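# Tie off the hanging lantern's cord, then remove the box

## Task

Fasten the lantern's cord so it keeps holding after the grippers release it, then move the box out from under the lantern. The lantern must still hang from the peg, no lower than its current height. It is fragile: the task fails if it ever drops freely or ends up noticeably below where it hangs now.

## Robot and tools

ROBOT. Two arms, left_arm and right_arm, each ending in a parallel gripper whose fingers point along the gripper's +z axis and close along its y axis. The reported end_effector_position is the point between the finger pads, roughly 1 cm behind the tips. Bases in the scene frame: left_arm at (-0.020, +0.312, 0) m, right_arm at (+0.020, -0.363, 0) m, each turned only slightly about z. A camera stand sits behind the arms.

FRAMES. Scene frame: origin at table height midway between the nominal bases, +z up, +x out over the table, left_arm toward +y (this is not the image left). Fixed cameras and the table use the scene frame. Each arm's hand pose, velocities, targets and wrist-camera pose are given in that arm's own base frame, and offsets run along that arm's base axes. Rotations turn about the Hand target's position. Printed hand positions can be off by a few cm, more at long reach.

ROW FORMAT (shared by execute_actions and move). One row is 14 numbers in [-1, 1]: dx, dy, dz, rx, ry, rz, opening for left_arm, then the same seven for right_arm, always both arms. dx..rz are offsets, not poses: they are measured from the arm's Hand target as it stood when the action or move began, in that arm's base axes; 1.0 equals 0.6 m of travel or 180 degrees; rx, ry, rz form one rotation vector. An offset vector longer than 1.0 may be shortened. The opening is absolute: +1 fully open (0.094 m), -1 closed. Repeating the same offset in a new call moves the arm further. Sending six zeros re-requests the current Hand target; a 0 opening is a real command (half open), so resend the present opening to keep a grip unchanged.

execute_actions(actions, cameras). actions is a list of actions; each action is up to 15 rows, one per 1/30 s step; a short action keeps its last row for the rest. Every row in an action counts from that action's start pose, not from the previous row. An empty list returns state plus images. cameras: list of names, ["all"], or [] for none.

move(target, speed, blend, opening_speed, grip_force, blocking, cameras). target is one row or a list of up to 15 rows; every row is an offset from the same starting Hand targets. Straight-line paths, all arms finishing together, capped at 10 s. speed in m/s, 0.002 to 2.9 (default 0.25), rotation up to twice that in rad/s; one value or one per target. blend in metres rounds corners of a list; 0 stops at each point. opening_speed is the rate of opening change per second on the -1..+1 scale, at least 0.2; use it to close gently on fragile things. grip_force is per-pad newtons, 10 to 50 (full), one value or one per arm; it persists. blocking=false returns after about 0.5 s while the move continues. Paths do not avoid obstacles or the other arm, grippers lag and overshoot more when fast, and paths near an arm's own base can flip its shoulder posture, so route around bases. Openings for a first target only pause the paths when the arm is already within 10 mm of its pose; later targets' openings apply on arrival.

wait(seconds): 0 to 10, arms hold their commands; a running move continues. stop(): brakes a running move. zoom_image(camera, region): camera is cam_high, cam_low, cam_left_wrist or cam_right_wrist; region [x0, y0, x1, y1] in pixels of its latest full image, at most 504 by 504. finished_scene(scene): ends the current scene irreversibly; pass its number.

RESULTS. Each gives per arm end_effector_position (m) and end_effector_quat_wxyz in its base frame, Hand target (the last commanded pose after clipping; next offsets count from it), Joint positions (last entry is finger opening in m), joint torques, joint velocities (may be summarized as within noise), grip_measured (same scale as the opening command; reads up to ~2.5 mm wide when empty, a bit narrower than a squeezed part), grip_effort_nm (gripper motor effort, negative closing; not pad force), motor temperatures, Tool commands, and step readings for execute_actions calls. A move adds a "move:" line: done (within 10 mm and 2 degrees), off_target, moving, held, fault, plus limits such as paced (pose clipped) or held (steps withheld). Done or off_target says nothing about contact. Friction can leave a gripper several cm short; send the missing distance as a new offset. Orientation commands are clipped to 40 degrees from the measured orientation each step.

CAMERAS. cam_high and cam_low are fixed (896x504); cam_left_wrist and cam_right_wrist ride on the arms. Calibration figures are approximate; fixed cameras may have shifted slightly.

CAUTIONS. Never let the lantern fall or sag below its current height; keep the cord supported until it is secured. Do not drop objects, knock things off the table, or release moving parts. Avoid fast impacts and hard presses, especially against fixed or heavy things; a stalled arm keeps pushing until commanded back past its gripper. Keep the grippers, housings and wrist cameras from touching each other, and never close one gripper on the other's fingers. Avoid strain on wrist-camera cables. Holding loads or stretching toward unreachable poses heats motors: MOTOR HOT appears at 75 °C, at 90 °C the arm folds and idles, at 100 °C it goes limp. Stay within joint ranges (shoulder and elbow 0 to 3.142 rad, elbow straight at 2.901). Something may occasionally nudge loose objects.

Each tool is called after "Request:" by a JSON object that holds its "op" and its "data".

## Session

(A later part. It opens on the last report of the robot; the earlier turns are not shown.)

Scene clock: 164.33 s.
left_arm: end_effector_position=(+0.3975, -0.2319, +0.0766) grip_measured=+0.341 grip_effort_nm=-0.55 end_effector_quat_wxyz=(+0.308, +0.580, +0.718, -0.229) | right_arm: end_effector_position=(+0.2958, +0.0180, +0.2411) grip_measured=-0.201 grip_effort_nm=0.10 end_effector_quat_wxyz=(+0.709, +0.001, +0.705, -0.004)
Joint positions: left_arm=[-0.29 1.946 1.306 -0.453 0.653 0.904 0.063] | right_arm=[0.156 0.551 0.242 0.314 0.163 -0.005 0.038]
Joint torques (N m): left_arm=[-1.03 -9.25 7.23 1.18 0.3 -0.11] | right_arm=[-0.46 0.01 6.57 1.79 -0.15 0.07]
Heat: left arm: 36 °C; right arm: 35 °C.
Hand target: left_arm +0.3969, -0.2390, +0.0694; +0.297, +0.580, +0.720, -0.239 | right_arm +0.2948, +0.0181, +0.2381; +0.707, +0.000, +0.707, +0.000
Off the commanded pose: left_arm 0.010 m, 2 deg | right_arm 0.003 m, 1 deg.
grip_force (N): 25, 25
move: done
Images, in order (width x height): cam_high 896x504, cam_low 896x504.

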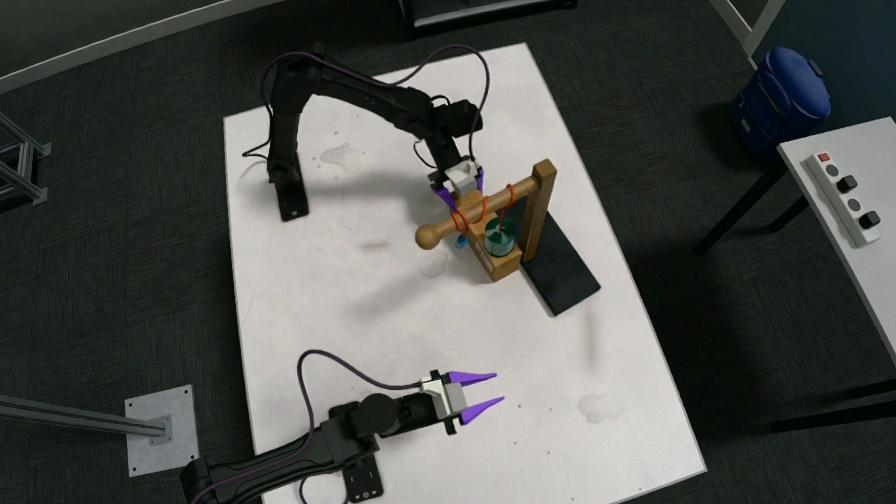

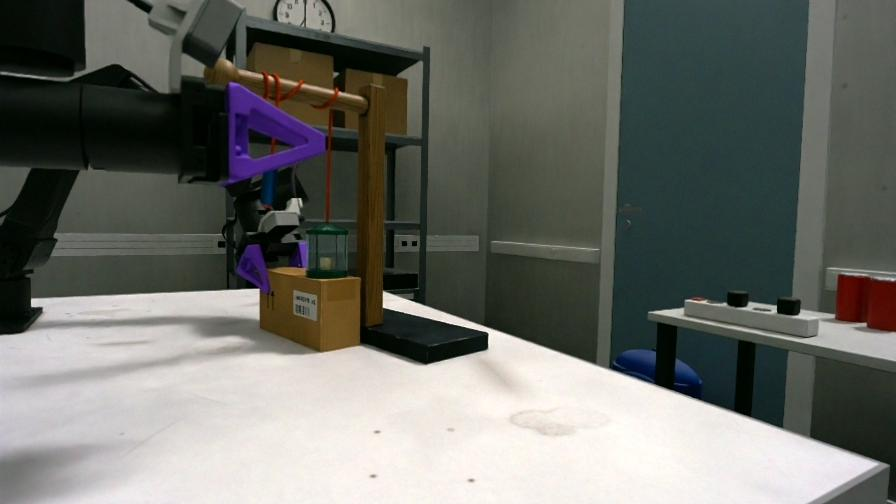

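Request:
{"op": "move", "data": {"target": [[0,0,0,0,0,0,0.95,0,0,0,0,0,0,-0.2],[-0.025,0.117,0.125,0,0,0,0.95,0,0,0,0,0,0,-0.2],[-0.017,0.03,0.25,-0.244,-0.054,0,0.95,0,0,0,0,0,0,-0.2]], "speed": 0.12, "blend": [0,0.02,0], "opening_speed": 0.6, "cameras": ["all"]}}

Request:
{"op": "zoom_image", "data": {"camera": "cam_high", "region": [380, 100, 600, 300]}}

Scene clock: 174.17 s.
left_arm: end_effector_position=(+0.3874, -0.2184, +0.2339) grip_measured=+0.949 grip_effort_nm=0.09 end_effector_quat_wxyz=(+0.564, +0.451, +0.540, -0.432) | right_arm: end_effector_position=(+0.2958, +0.0180, +0.2411) grip_measured=-0.201 grip_effort_nm=0.10 end_effector_quat_wxyz=(+0.709, +0.001, +0.705, -0.004)
Joint positions: left_arm=[-0.124 1.779 0.918 0.889 1.224 0.016 0.092] | right_arm=[0.156 0.551 0.242 0.314 0.163 -0.005 0.038]
Joint torques (N m): left_arm=[-0.55 -7.82 4.33 1.7 -0.07 -0.13] | right_arm=[-0.5 0.01 6.57 1.79 -0.15 0.07]
Heat: left arm: 36 °C; right arm: 35 °C.
Hand target: left_arm +0.3866, -0.2211, +0.2195; +0.551, +0.444, +0.551, -0.442 | right_arm +0.2948, +0.0181, +0.2381; +0.707, +0.000, +0.707, +0.000
Off the commanded pose: left_arm 0.015 m, 2 deg | right_arm 0.003 m, 1 deg.
grip_force (N): 25, 25
move: off_target (left_arm)
camera_calibration:
cam_left_wrist: T_world_to_cam=[[-0.976401, -0.21417, -0.0277802, 0.337503], [-0.0574184, 0.381443, -0.922607, 0.362616], [0.208191, -0.89924, -0.384739, -0.099194], [0, 0, 0, 1]] pos_world=[0.37101, -0.155234, 0.305764]
cam_right_wrist: T_world_to_cam=[[0.00641653, -0.999802, 0.0188403, 0.0128391], [-0.409766, -0.019815, -0.911975, 0.381521], [0.912168, -0.00186838, -0.409812, -0.0809709], [0, 0, 0, 1]] pos_world=[0.230111, 0.0202451, 0.314513]

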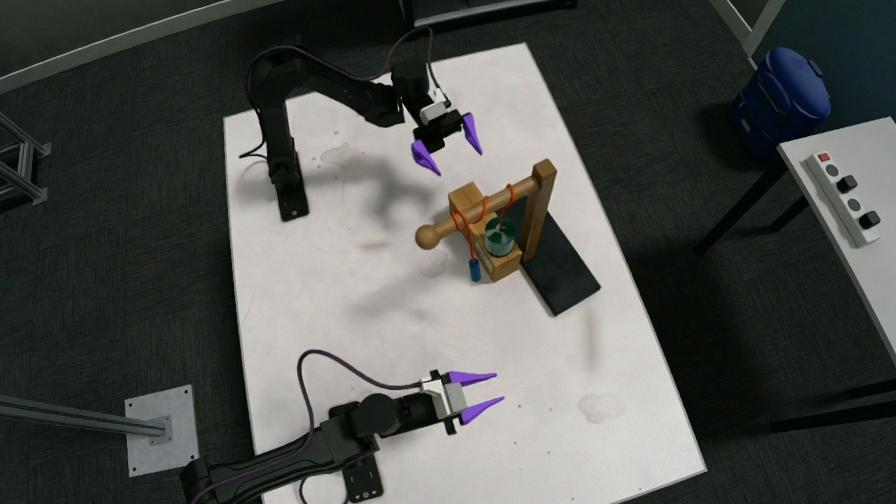

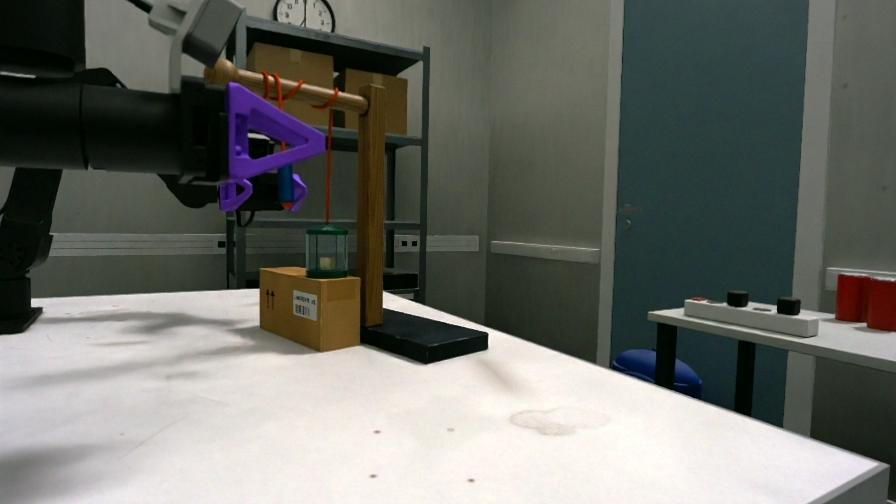

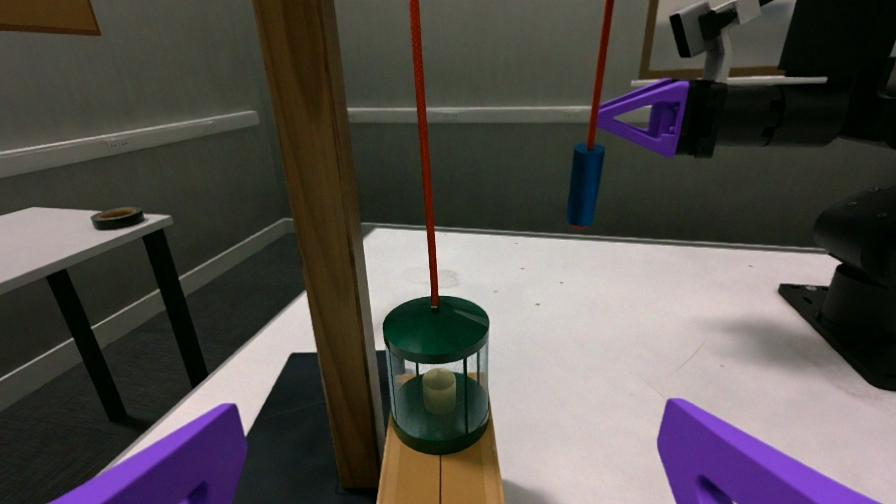

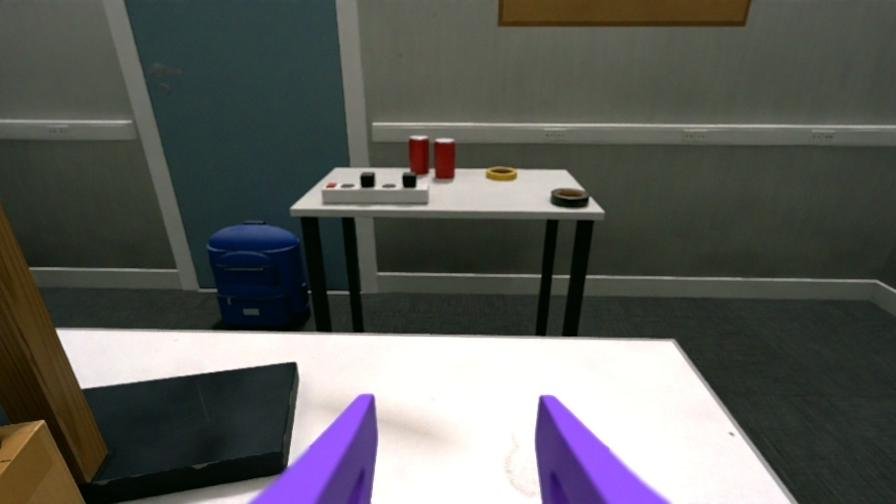

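Scaled by 2.291 from the camera's 896x504 image, which has a finer 1280x720 frame.

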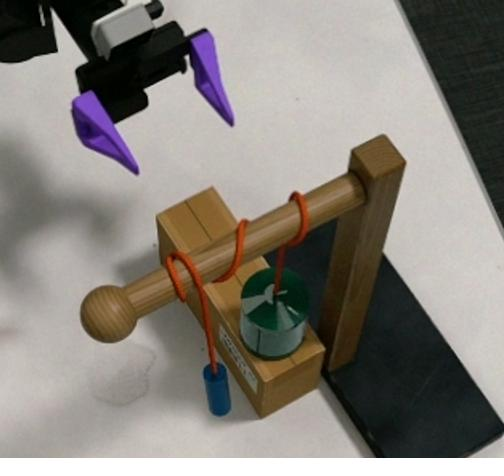

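Request:
{"op": "move", "data": {"target": [[0,0,0,0,0,0,0.0,0,0,0,0,0,0,-0.2],[0.033,-0.133,-0.012,0,0,0,0.0,0,0,0,0,0,0,-0.2]], "speed": 0.08, "cameras": ["all"]}}

Scene clock: 182.67 s.
left_arm: end_effector_position=(+0.3995, -0.2979, +0.2185) grip_measured=+0.001 grip_effort_nm=-0.06 end_effector_quat_wxyz=(+0.556, +0.450, +0.543, -0.441) | right_arm: end_effector_position=(+0.2958, +0.0180, +0.2411) grip_measured=-0.201 grip_effort_nm=0.10 end_effector_quat_wxyz=(+0.709, +0.001, +0.705, -0.004)
Joint positions: left_arm=[-0.326 1.916 1.036 0.892 1.036 0.011 0.047] | right_arm=[0.156 0.551 0.242 0.314 0.163 -0.005 0.038]
Joint torques (N m): left_arm=[-0.25 -9.1 7.16 1.67 -0.13 -0.06] | right_arm=[-0.49 -0.01 6.54 1.79 -0.15 0.06]
Heat: left arm: 37 °C; right arm: 35 °C.
Hand target: left_arm +0.4064, -0.3008, +0.2121; +0.551, +0.444, +0.551, -0.442 | right_arm +0.2948, +0.0181, +0.2381; +0.707, +0.000, +0.707, +0.000
Off the commanded pose: left_arm 0.010 m, 1 deg | right_arm 0.003 m, 1 deg.
grip_force (N): 25, 25
move: done
camera_calibration:
cam_left_wrist: T_world_to_cam=[[-0.979708, -0.2003, -0.00717744, 0.332891], [-0.0712113, 0.381337, -0.921689, 0.384798], [0.187351, -0.902476, -0.387862, -0.171168], [0, 0, 0, 1]] pos_world=[0.385606, -0.234534, 0.290664]
cam_right_wrist: T_world_to_cam=[[0.00641653, -0.999802, 0.0188403, 0.0128391], [-0.409766, -0.019815, -0.911975, 0.381521], [0.912168, -0.00186838, -0.409812, -0.0809709], [0, 0, 0, 1]] pos_world=[0.230111, 0.0202451, 0.314513]

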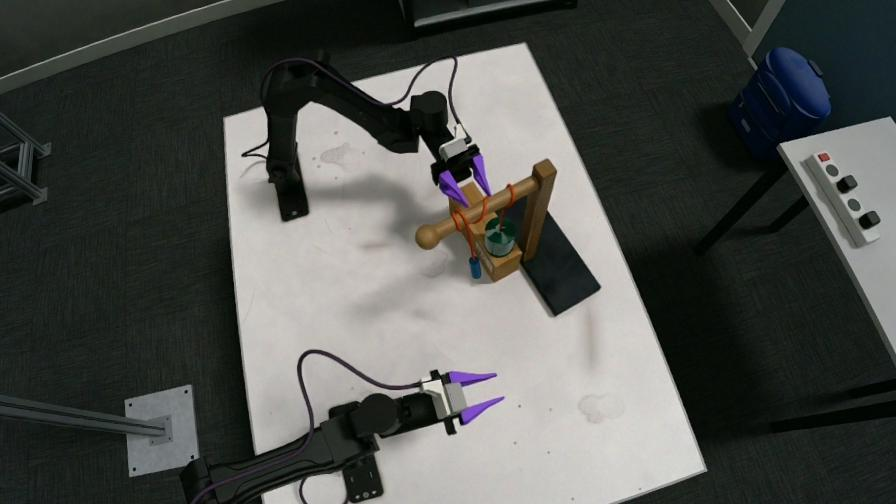

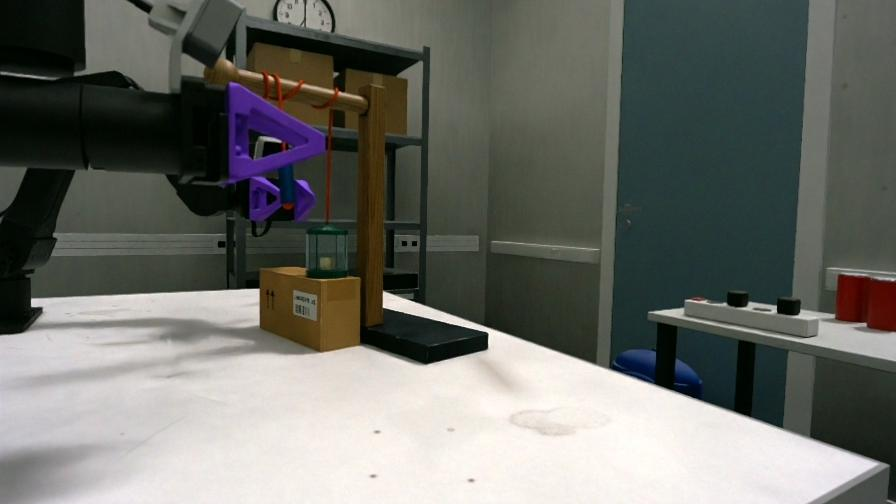

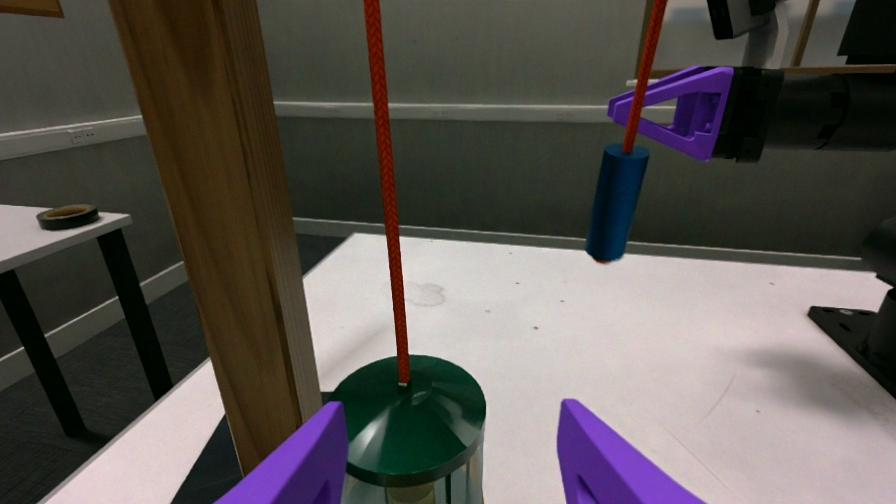

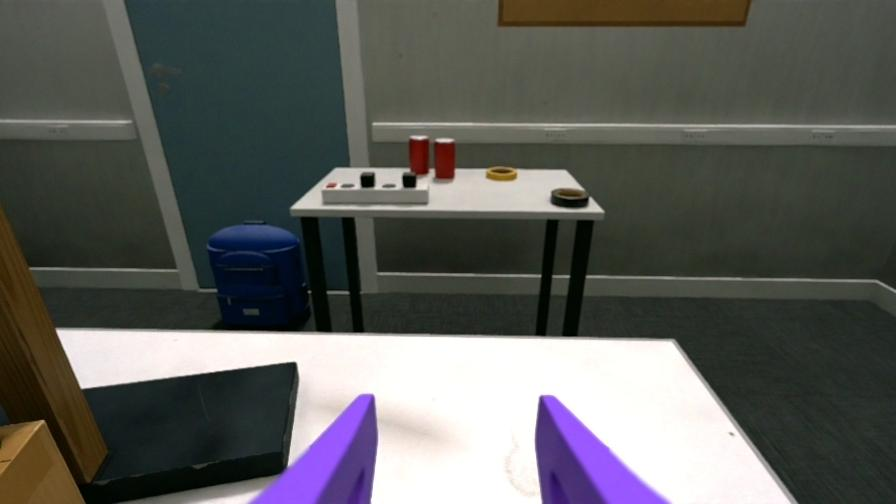

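Request:
{"op": "move", "data": {"target": [[0.018,-0.015,0.018,0,0,0,0.0,0,0,0,0,0,0,-0.2],[0.034,-0.087,0.018,0,0,0,0.0,0,0,0,0,0,0,-0.2]], "speed": 0.04, "cameras": ["all"]}}

Request:
{"op": "zoom_image", "data": {"camera": "cam_low", "region": [220, 60, 420, 300]}}

Scene clock: 187.07 s.
left_arm: end_effector_position=(+0.4206, -0.3482, +0.2324) grip_measured=+0.001 grip_effort_nm=-0.06 end_effector_quat_wxyz=(+0.559, +0.449, +0.541, -0.440) | right_arm: end_effector_position=(+0.2958, +0.0180, +0.2411) grip_measured=-0.201 grip_effort_nm=0.10 end_effector_quat_wxyz=(+0.709, +0.001, +0.705, -0.004)
Joint positions: left_arm=[-0.424 2.011 1.235 0.796 0.936 0.01 0.047] | right_arm=[0.156 0.551 0.242 0.314 0.163 -0.005 0.038]
Joint torques (N m): left_arm=[-0.42 -10.26 7.65 1.69 -0.14 -0.06] | right_arm=[-0.47 0.01 6.56 1.79 -0.15 0.06]
Heat: left arm: 37 °C; right arm: 36 °C.
Hand target: left_arm +0.4268, -0.3530, +0.2228; +0.550, +0.444, +0.552, -0.442 | right_arm +0.2948, +0.0181, +0.2381; +0.707, +0.000, +0.707, +0.000
Off the commanded pose: left_arm 0.012 m, 2 deg | right_arm 0.003 m, 1 deg.
grip_force (N): 25, 25
move: off_target (left_arm)
camera_calibration:
cam_left_wrist: T_world_to_cam=[[-0.979196, -0.202575, -0.0117516, 0.343614], [-0.0668355, 0.376664, -0.923936, 0.415305], [0.191593, -0.903929, -0.382368, -0.218616], [0, 0, 0, 1]] pos_world=[0.406108, -0.284437, 0.304162]
cam_right_wrist: T_world_to_cam=[[0.00641653, -0.999802, 0.0188403, 0.0128391], [-0.409766, -0.019815, -0.911975, 0.381521], [0.912168, -0.00186838, -0.409812, -0.0809709], [0, 0, 0, 1]] pos_world=[0.230111, 0.0202451, 0.314513]

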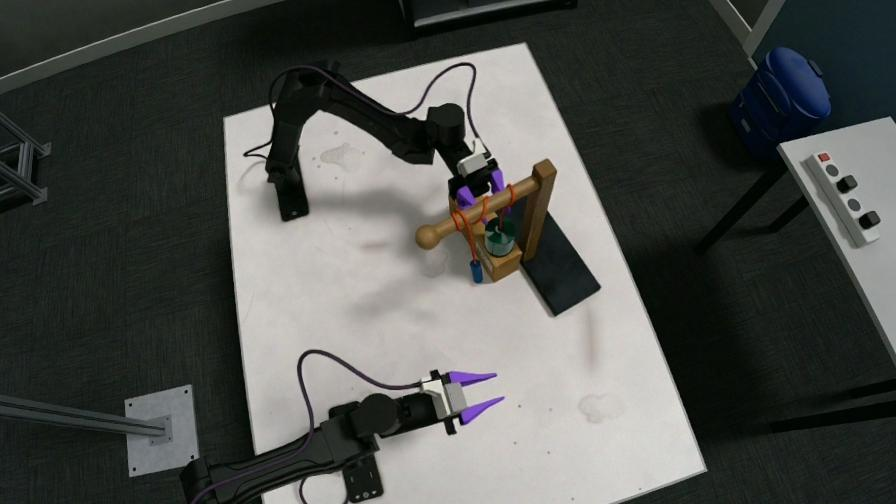

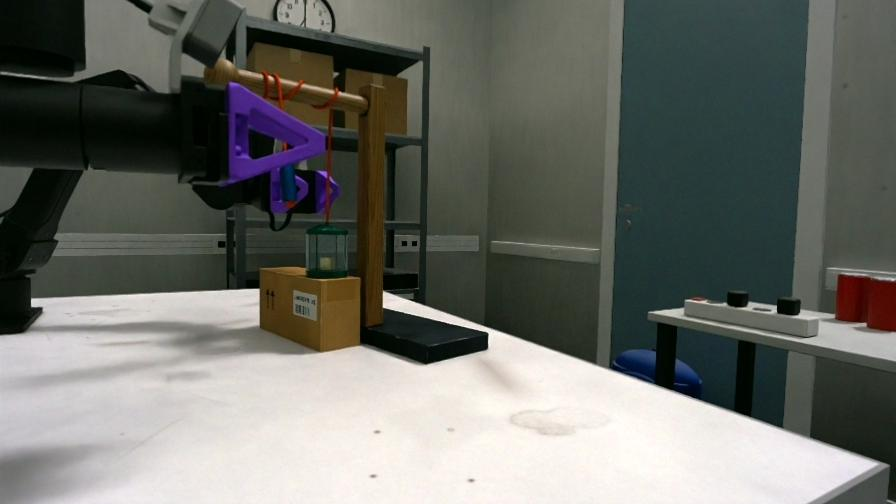

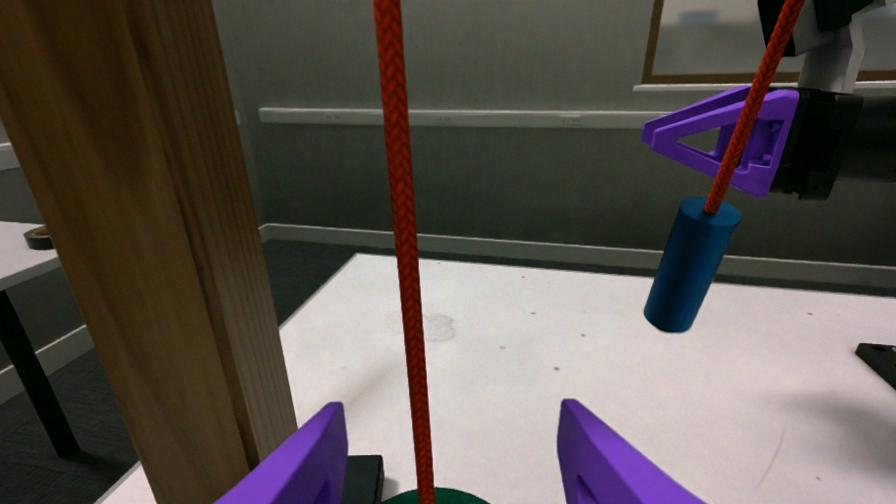

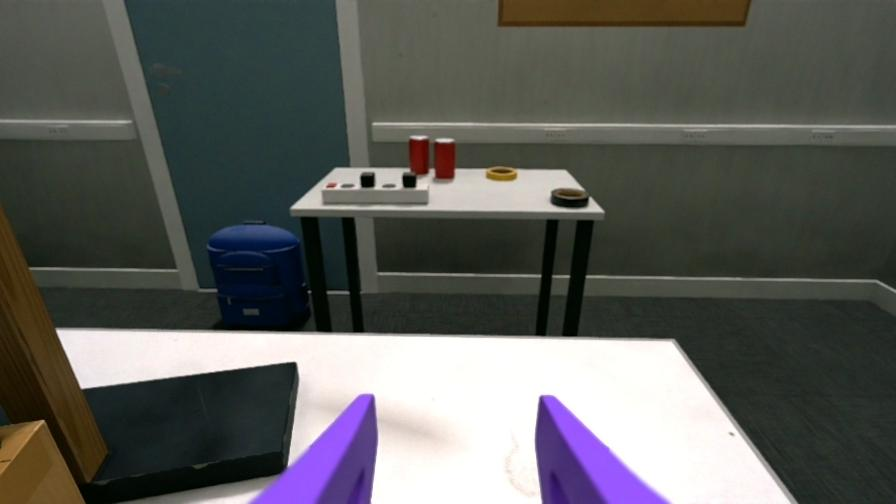

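Scaled by 2.100 from the camera's 896x504 image, which has a finer 1280x720 frame.

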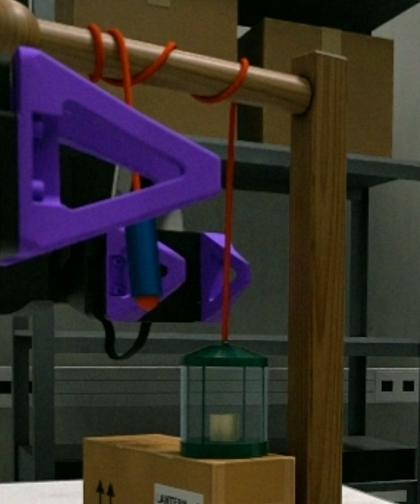

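Request:
{"op": "move", "data": {"target": [0,0,0,0,0,0,-1,0,0,0,0,0,0,-0.2], "opening_speed": 0.4, "grip_force": 40, "cameras": ["cam_low","cam_left_wrist"]}}

Scene clock: 191.97 s.
left_arm: end_effector_position=(+0.4208, -0.3482, +0.2323) grip_measured=-0.992 grip_effort_nm=-0.43 end_effector_quat_wxyz=(+0.559, +0.449, +0.541, -0.440) | right_arm: end_effector_position=(+0.2958, +0.0180, +0.2411) grip_measured=-0.201 grip_effort_nm=0.10 end_effector_quat_wxyz=(+0.709, +0.001, +0.705, -0.004)
Joint positions: left_arm=[-0.424 2.011 1.235 0.796 0.934 0.009 0] | right_arm=[0.156 0.551 0.242 0.314 0.163 -0.005 0.038]
Joint torques (N m): left_arm=[-0.43 -10.26 7.65 1.69 -0.16 -0.05] | right_arm=[-0.47 0.02 6.53 1.79 -0.15 0.07]
Heat: left arm: 38 °C; right arm: 36 °C.
Hand target: left_arm +0.4269, -0.3529, +0.2229; +0.551, +0.444, +0.551, -0.442 | right_arm +0.2948, +0.0181, +0.2381; +0.707, +0.000, +0.707, +0.000
Off the commanded pose: left_arm 0.012 m, 2 deg | right_arm 0.003 m, 1 deg.
grip_force (N): 40, 40
move: off_target (left_arm)
camera_calibration:
cam_left_wrist: T_world_to_cam=[[-0.978978, -0.203664, -0.0110559, 0.343198], [-0.0679274, 0.376667, -0.923855, 0.415646], [0.19232, -0.903683, -0.382583, -0.218853], [0, 0, 0, 1]] pos_world=[0.406307, -0.284437, 0.304062]
Images, in order (width x height): cam_low 896x504, cam_left_wrist 896x504.

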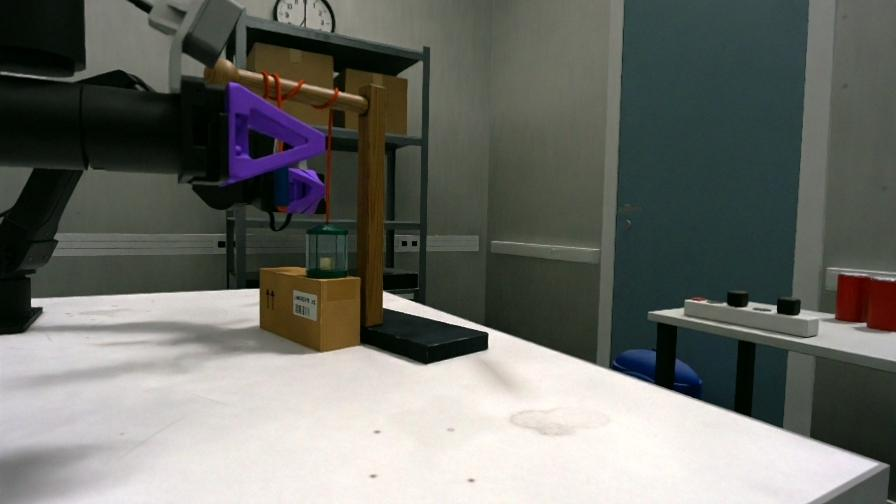

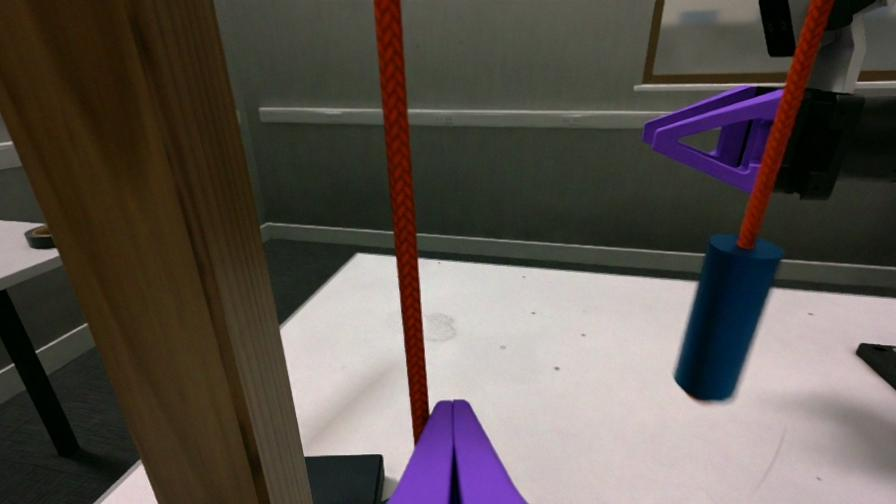

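Request:
{"op": "move", "data": {"target": [[0,0,0,0,0,0,0,0,0,0,0,0,0,-0.2],[0.016,-0.045,0.0,0,0,0,0,0,0,0,0,0,0,-0.2]], "speed": 0.04, "cameras": ["all"]}}

Request:
{"op": "zoom_image", "data": {"camera": "cam_high", "region": [400, 120, 580, 300]}}

Scene clock: 196.63 s.
left_arm: end_effector_position=(+0.4307, -0.3744, +0.2338) grip_measured=-0.001 grip_effort_nm=0.09 end_effector_quat_wxyz=(+0.560, +0.448, +0.540, -0.440) | right_arm: end_effector_position=(+0.2958, +0.0180, +0.2411) grip_measured=-0.201 grip_effort_nm=0.10 end_effector_quat_wxyz=(+0.709, +0.001, +0.705, -0.004)
Joint positions: left_arm=[-0.469 2.075 1.34 0.758 0.889 0.009 0.047] | right_arm=[0.156 0.551 0.242 0.314 0.163 -0.005 0.038]
Joint torques (N m): left_arm=[-0.51 -10.91 7.82 1.73 -0.18 -0.06] | right_arm=[-0.49 0.02 6.53 1.79 -0.15 0.07]
Heat: left arm: 38 °C; right arm: 36 °C.
Hand target: left_arm +0.4364, -0.3800, +0.2230; +0.551, +0.444, +0.551, -0.442 | right_arm +0.2948, +0.0181, +0.2381; +0.707, +0.000, +0.707, +0.000
Off the commanded pose: left_arm 0.014 m, 2 deg | right_arm 0.003 m, 1 deg.
grip_force (N): 40, 40
move: off_target (left_arm)
camera_calibration:
cam_left_wrist: T_world_to_cam=[[-0.978948, -0.20374, -0.0123023, 0.347837], [-0.0664154, 0.374952, -0.924662, 0.426521], [0.193003, -0.904379, -0.38059, -0.244898], [0, 0, 0, 1]] pos_world=[0.416108, -0.310537, 0.305461]
cam_right_wrist: T_world_to_cam=[[0.00641653, -0.999802, 0.0188403, 0.0128391], [-0.409766, -0.019815, -0.911975, 0.381521], [0.912168, -0.00186838, -0.409812, -0.0809709], [0, 0, 0, 1]] pos_world=[0.230111, 0.0202451, 0.314513]

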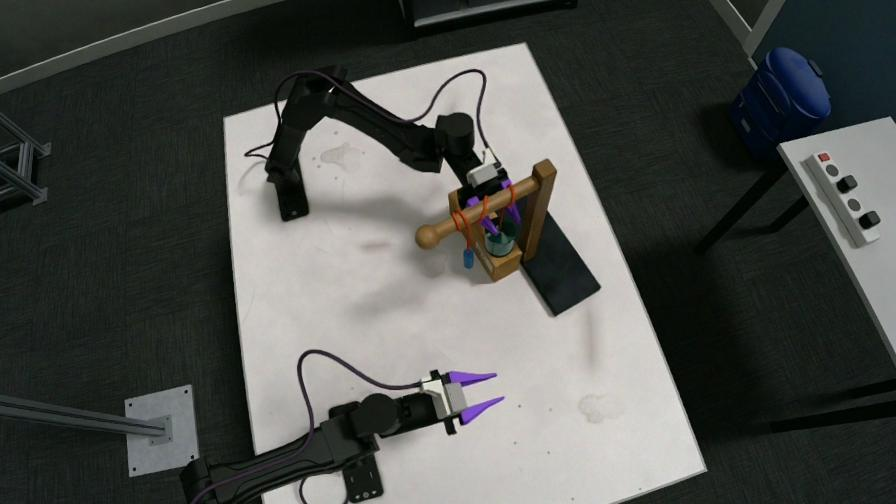

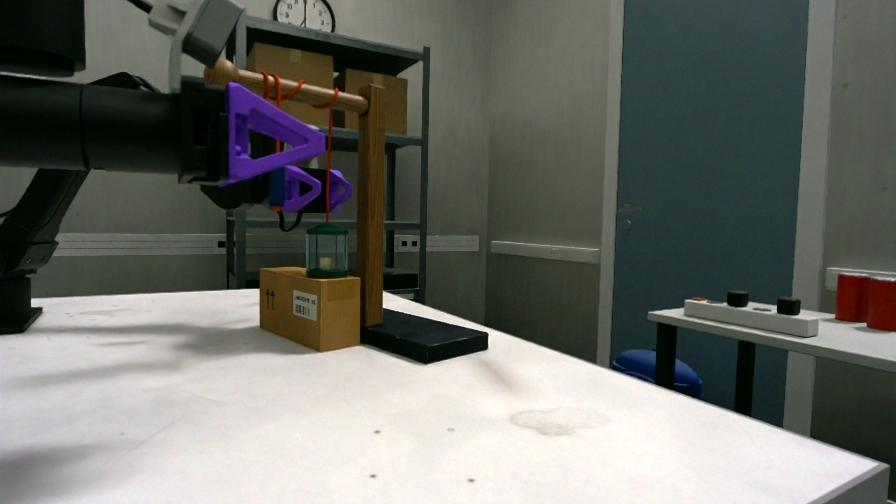

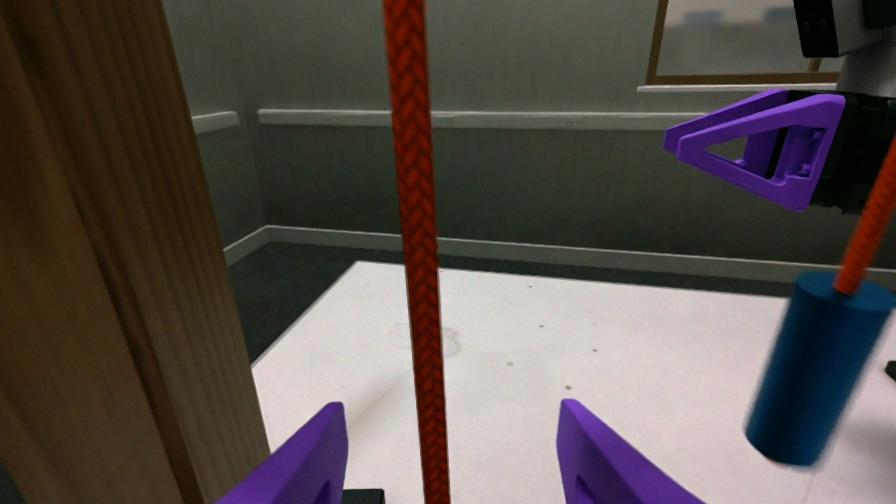

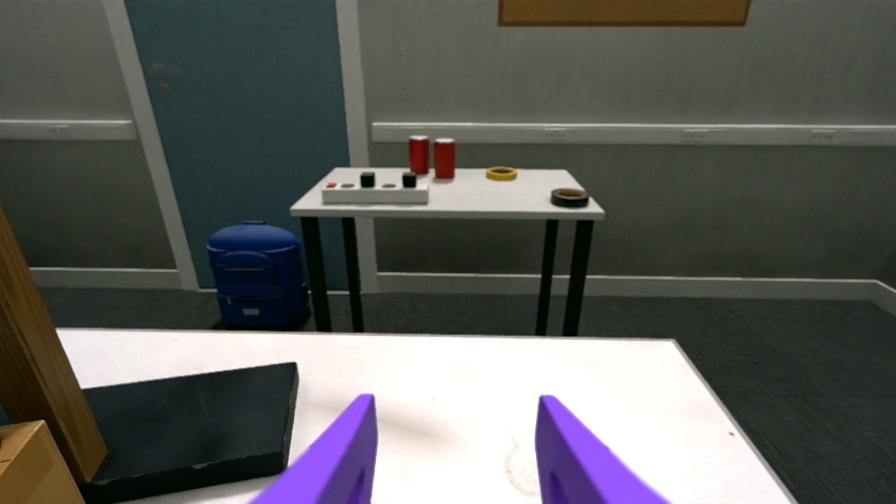

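Scaled by 2.800 from the camera's 896x504 image, which has a finer 1280x720 frame.

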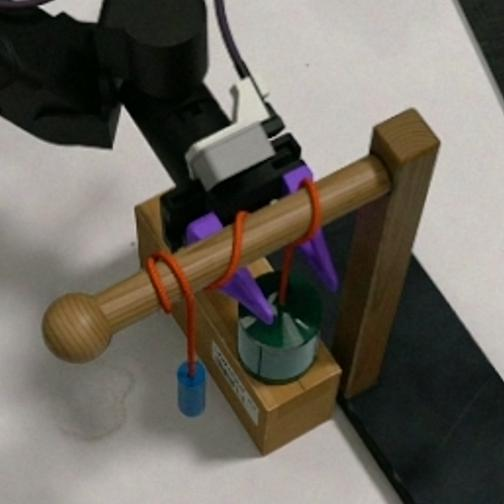

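Request:
{"op": "move", "data": {"target": [0,0,0,0,0,0,-1,0,0,0,0,0,0,-0.2], "opening_speed": 0.5, "cameras": ["cam_high","cam_low","cam_left_wrist"]}}

Request:
{"op": "zoom_image", "data": {"camera": "cam_high", "region": [400, 120, 580, 300]}}

Scene clock: 200.43 s.
left_arm: end_effector_position=(+0.4309, -0.3743, +0.2336) grip_measured=-0.959 grip_effort_nm=-0.81 end_effector_quat_wxyz=(+0.560, +0.448, +0.541, -0.440) | right_arm: end_effector_position=(+0.2958, +0.0180, +0.2411) grip_measured=-0.201 grip_effort_nm=0.10 end_effector_quat_wxyz=(+0.709, +0.001, +0.705, -0.004)
Joint positions: left_arm=[-0.469 2.075 1.34 0.757 0.889 0.009 0.002] | right_arm=[0.156 0.551 0.242 0.314 0.163 -0.005 0.038]
Joint torques (N m): left_arm=[-0.53 -10.86 7.83 1.73 -0.16 -0.05] | right_arm=[-0.51 0.02 6.53 1.79 -0.14 0.07]
Heat: left arm: 38 °C; right arm: 36 °C.
Hand target: left_arm +0.4364, -0.3800, +0.2229; +0.550, +0.444, +0.551, -0.442 | right_arm +0.2948, +0.0181, +0.2381; +0.707, +0.000, +0.707, +0.000
Off the commanded pose: left_arm 0.013 m, 2 deg | right_arm 0.003 m, 1 deg.
grip_force (N): 40, 40
move: off_target (left_arm)
camera_calibration:
cam_left_wrist: T_world_to_cam=[[-0.978798, -0.204513, -0.0113497, 0.347438], [-0.0676942, 0.375287, -0.924433, 0.427008], [0.193318, -0.904065, -0.381175, -0.244829], [0, 0, 0, 1]] pos_world=[0.416307, -0.310537, 0.305361]
Images, in order (width x height): cam_high 896x504, cam_low 896x504, cam_left_wrist 896x504.

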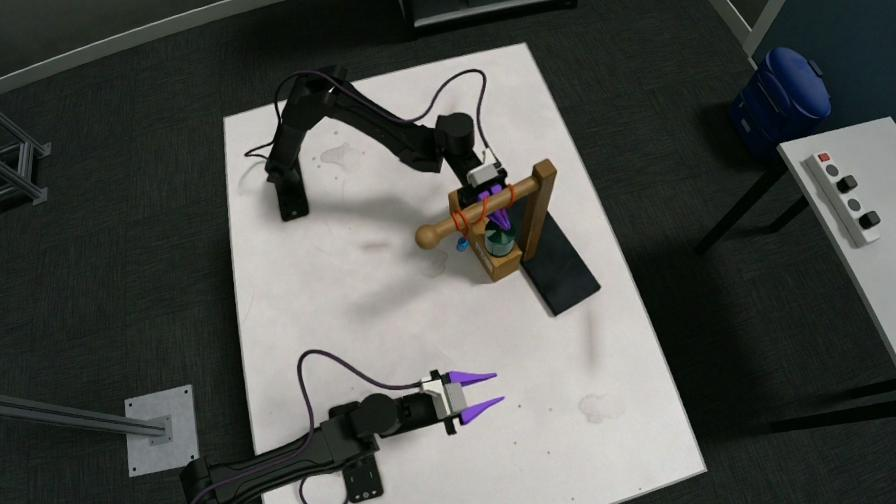

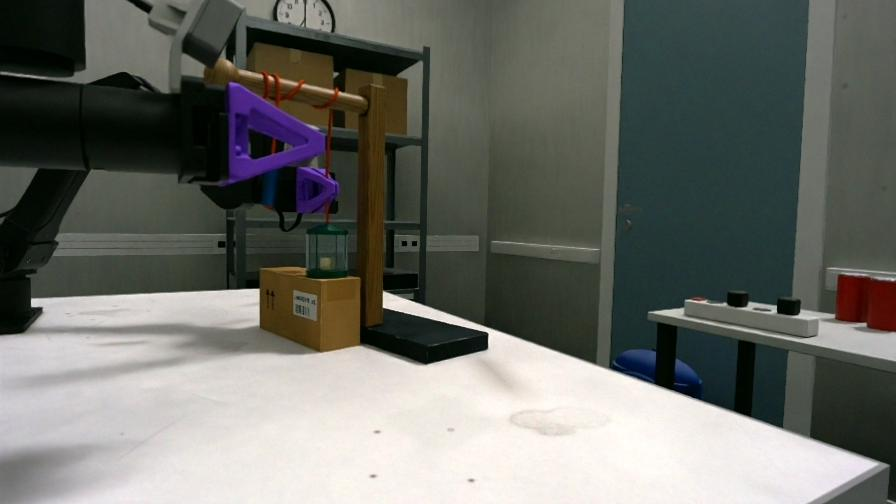

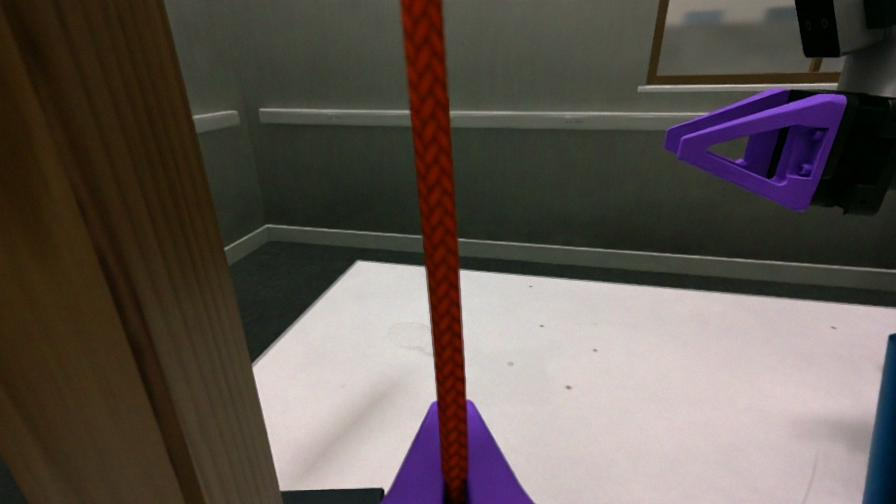

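Scaled by 2.800 from the camera's 896x504 image, which has a finer 1280x720 frame.

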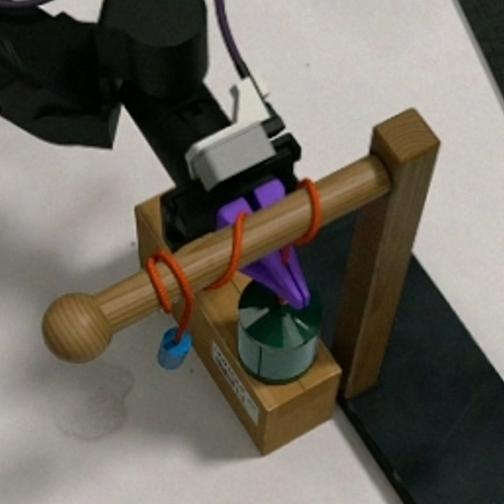

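Request:
{"op": "move", "data": {"target": [0,0.005,0.055,0,0,0,-1,0,0,0,0,0,0,-0.2], "speed": 0.03, "cameras": ["all"]}}

Request:
{"op": "zoom_image", "data": {"camera": "cam_low", "region": [220, 60, 420, 300]}}

Scene clock: 202.77 s.
left_arm: end_effector_position=(+0.4359, -0.3769, +0.2329) grip_measured=-0.959 grip_effort_nm=-0.83 end_effector_quat_wxyz=(+0.537, +0.443, +0.564, -0.445) | right_arm: end_effector_position=(+0.2958, +0.0180, +0.2411) grip_measured=-0.201 grip_effort_nm=0.10 end_effector_quat_wxyz=(+0.709, +0.001, +0.705, -0.004)
Joint positions: left_arm=[-0.469 2.075 1.39 0.64 0.889 0.008 0.002] | right_arm=[0.156 0.551 0.242 0.314 0.163 -0.005 0.038]
Joint torques (N m): left_arm=[-0.08 -16.72 8.23 1.78 -0.06 -0.07] | right_arm=[-0.49 0.01 6.57 1.78 -0.15 0.06]
Heat: left arm: 38 °C; right arm: 36 °C.
Hand target: left_arm +0.4364, -0.3770, +0.2560; +0.551, +0.444, +0.551, -0.442 | right_arm +0.2948, +0.0181, +0.2381; +0.707, +0.000, +0.707, +0.000
Off the commanded pose: left_arm 0.023 m, 2 deg | right_arm 0.003 m, 1 deg.
grip_force (N): 40, 40
move: off_target (left_arm)
camera_calibration:
cam_left_wrist: T_world_to_cam=[[-0.977902, -0.204947, 0.0412848, 0.338989], [-0.122641, 0.402435, -0.907196, 0.457729], [0.169312, -0.892213, -0.418677, -0.224714], [0, 0, 0, 1]] pos_world=[0.425681, -0.315224, 0.307173]
cam_right_wrist: T_world_to_cam=[[0.00641653, -0.999802, 0.0188403, 0.0128391], [-0.409766, -0.019815, -0.911975, 0.381521], [0.912168, -0.00186838, -0.409812, -0.0809709], [0, 0, 0, 1]] pos_world=[0.230111, 0.0202451, 0.314513]

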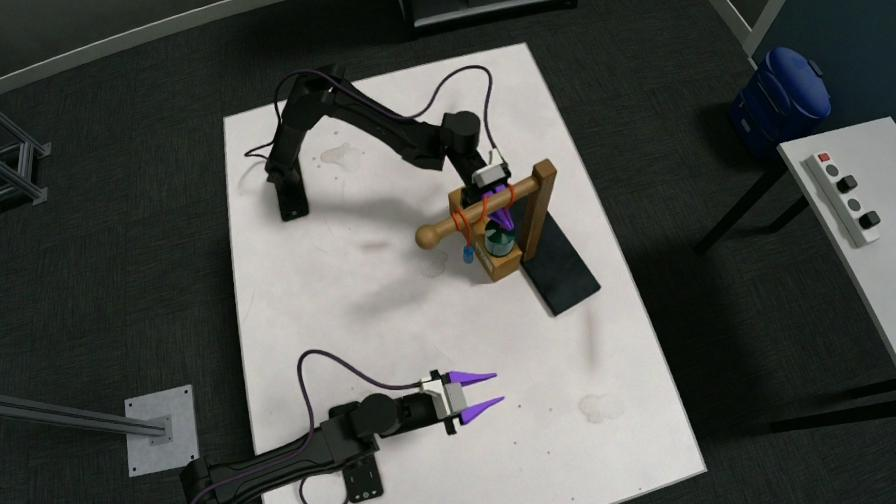

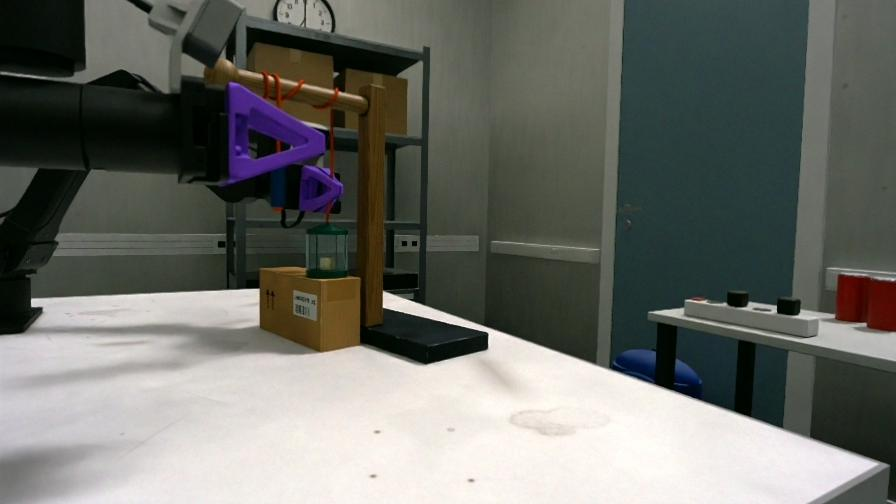

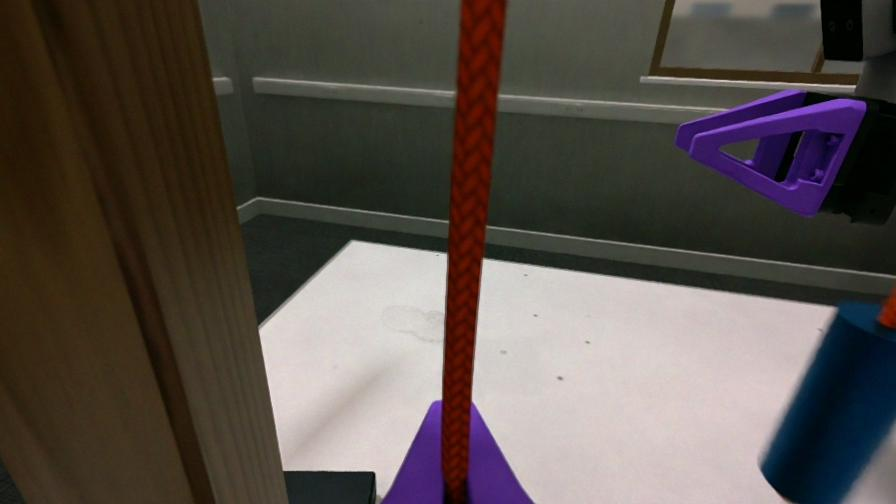

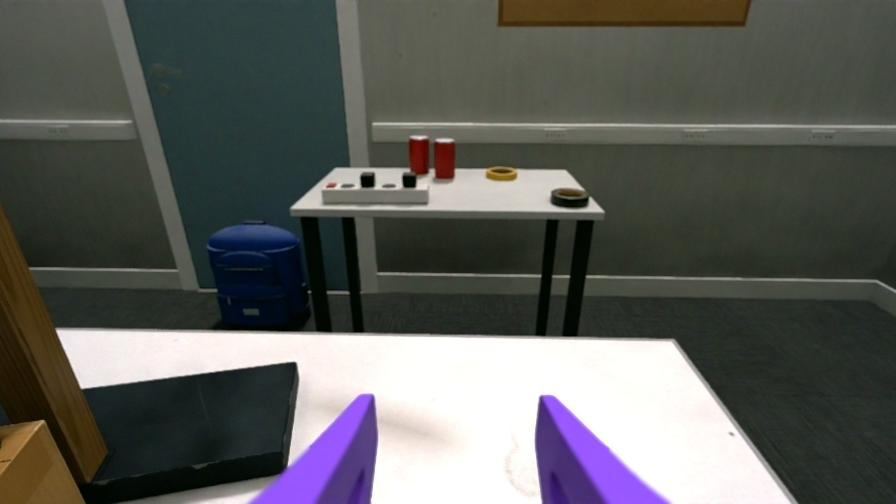

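Scaled by 2.100 from the camera's 896x504 image, which has a finer 1280x720 frame.

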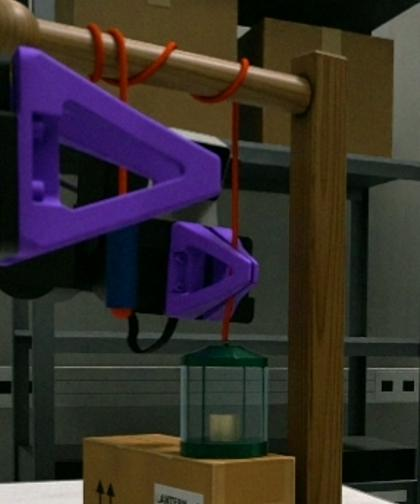

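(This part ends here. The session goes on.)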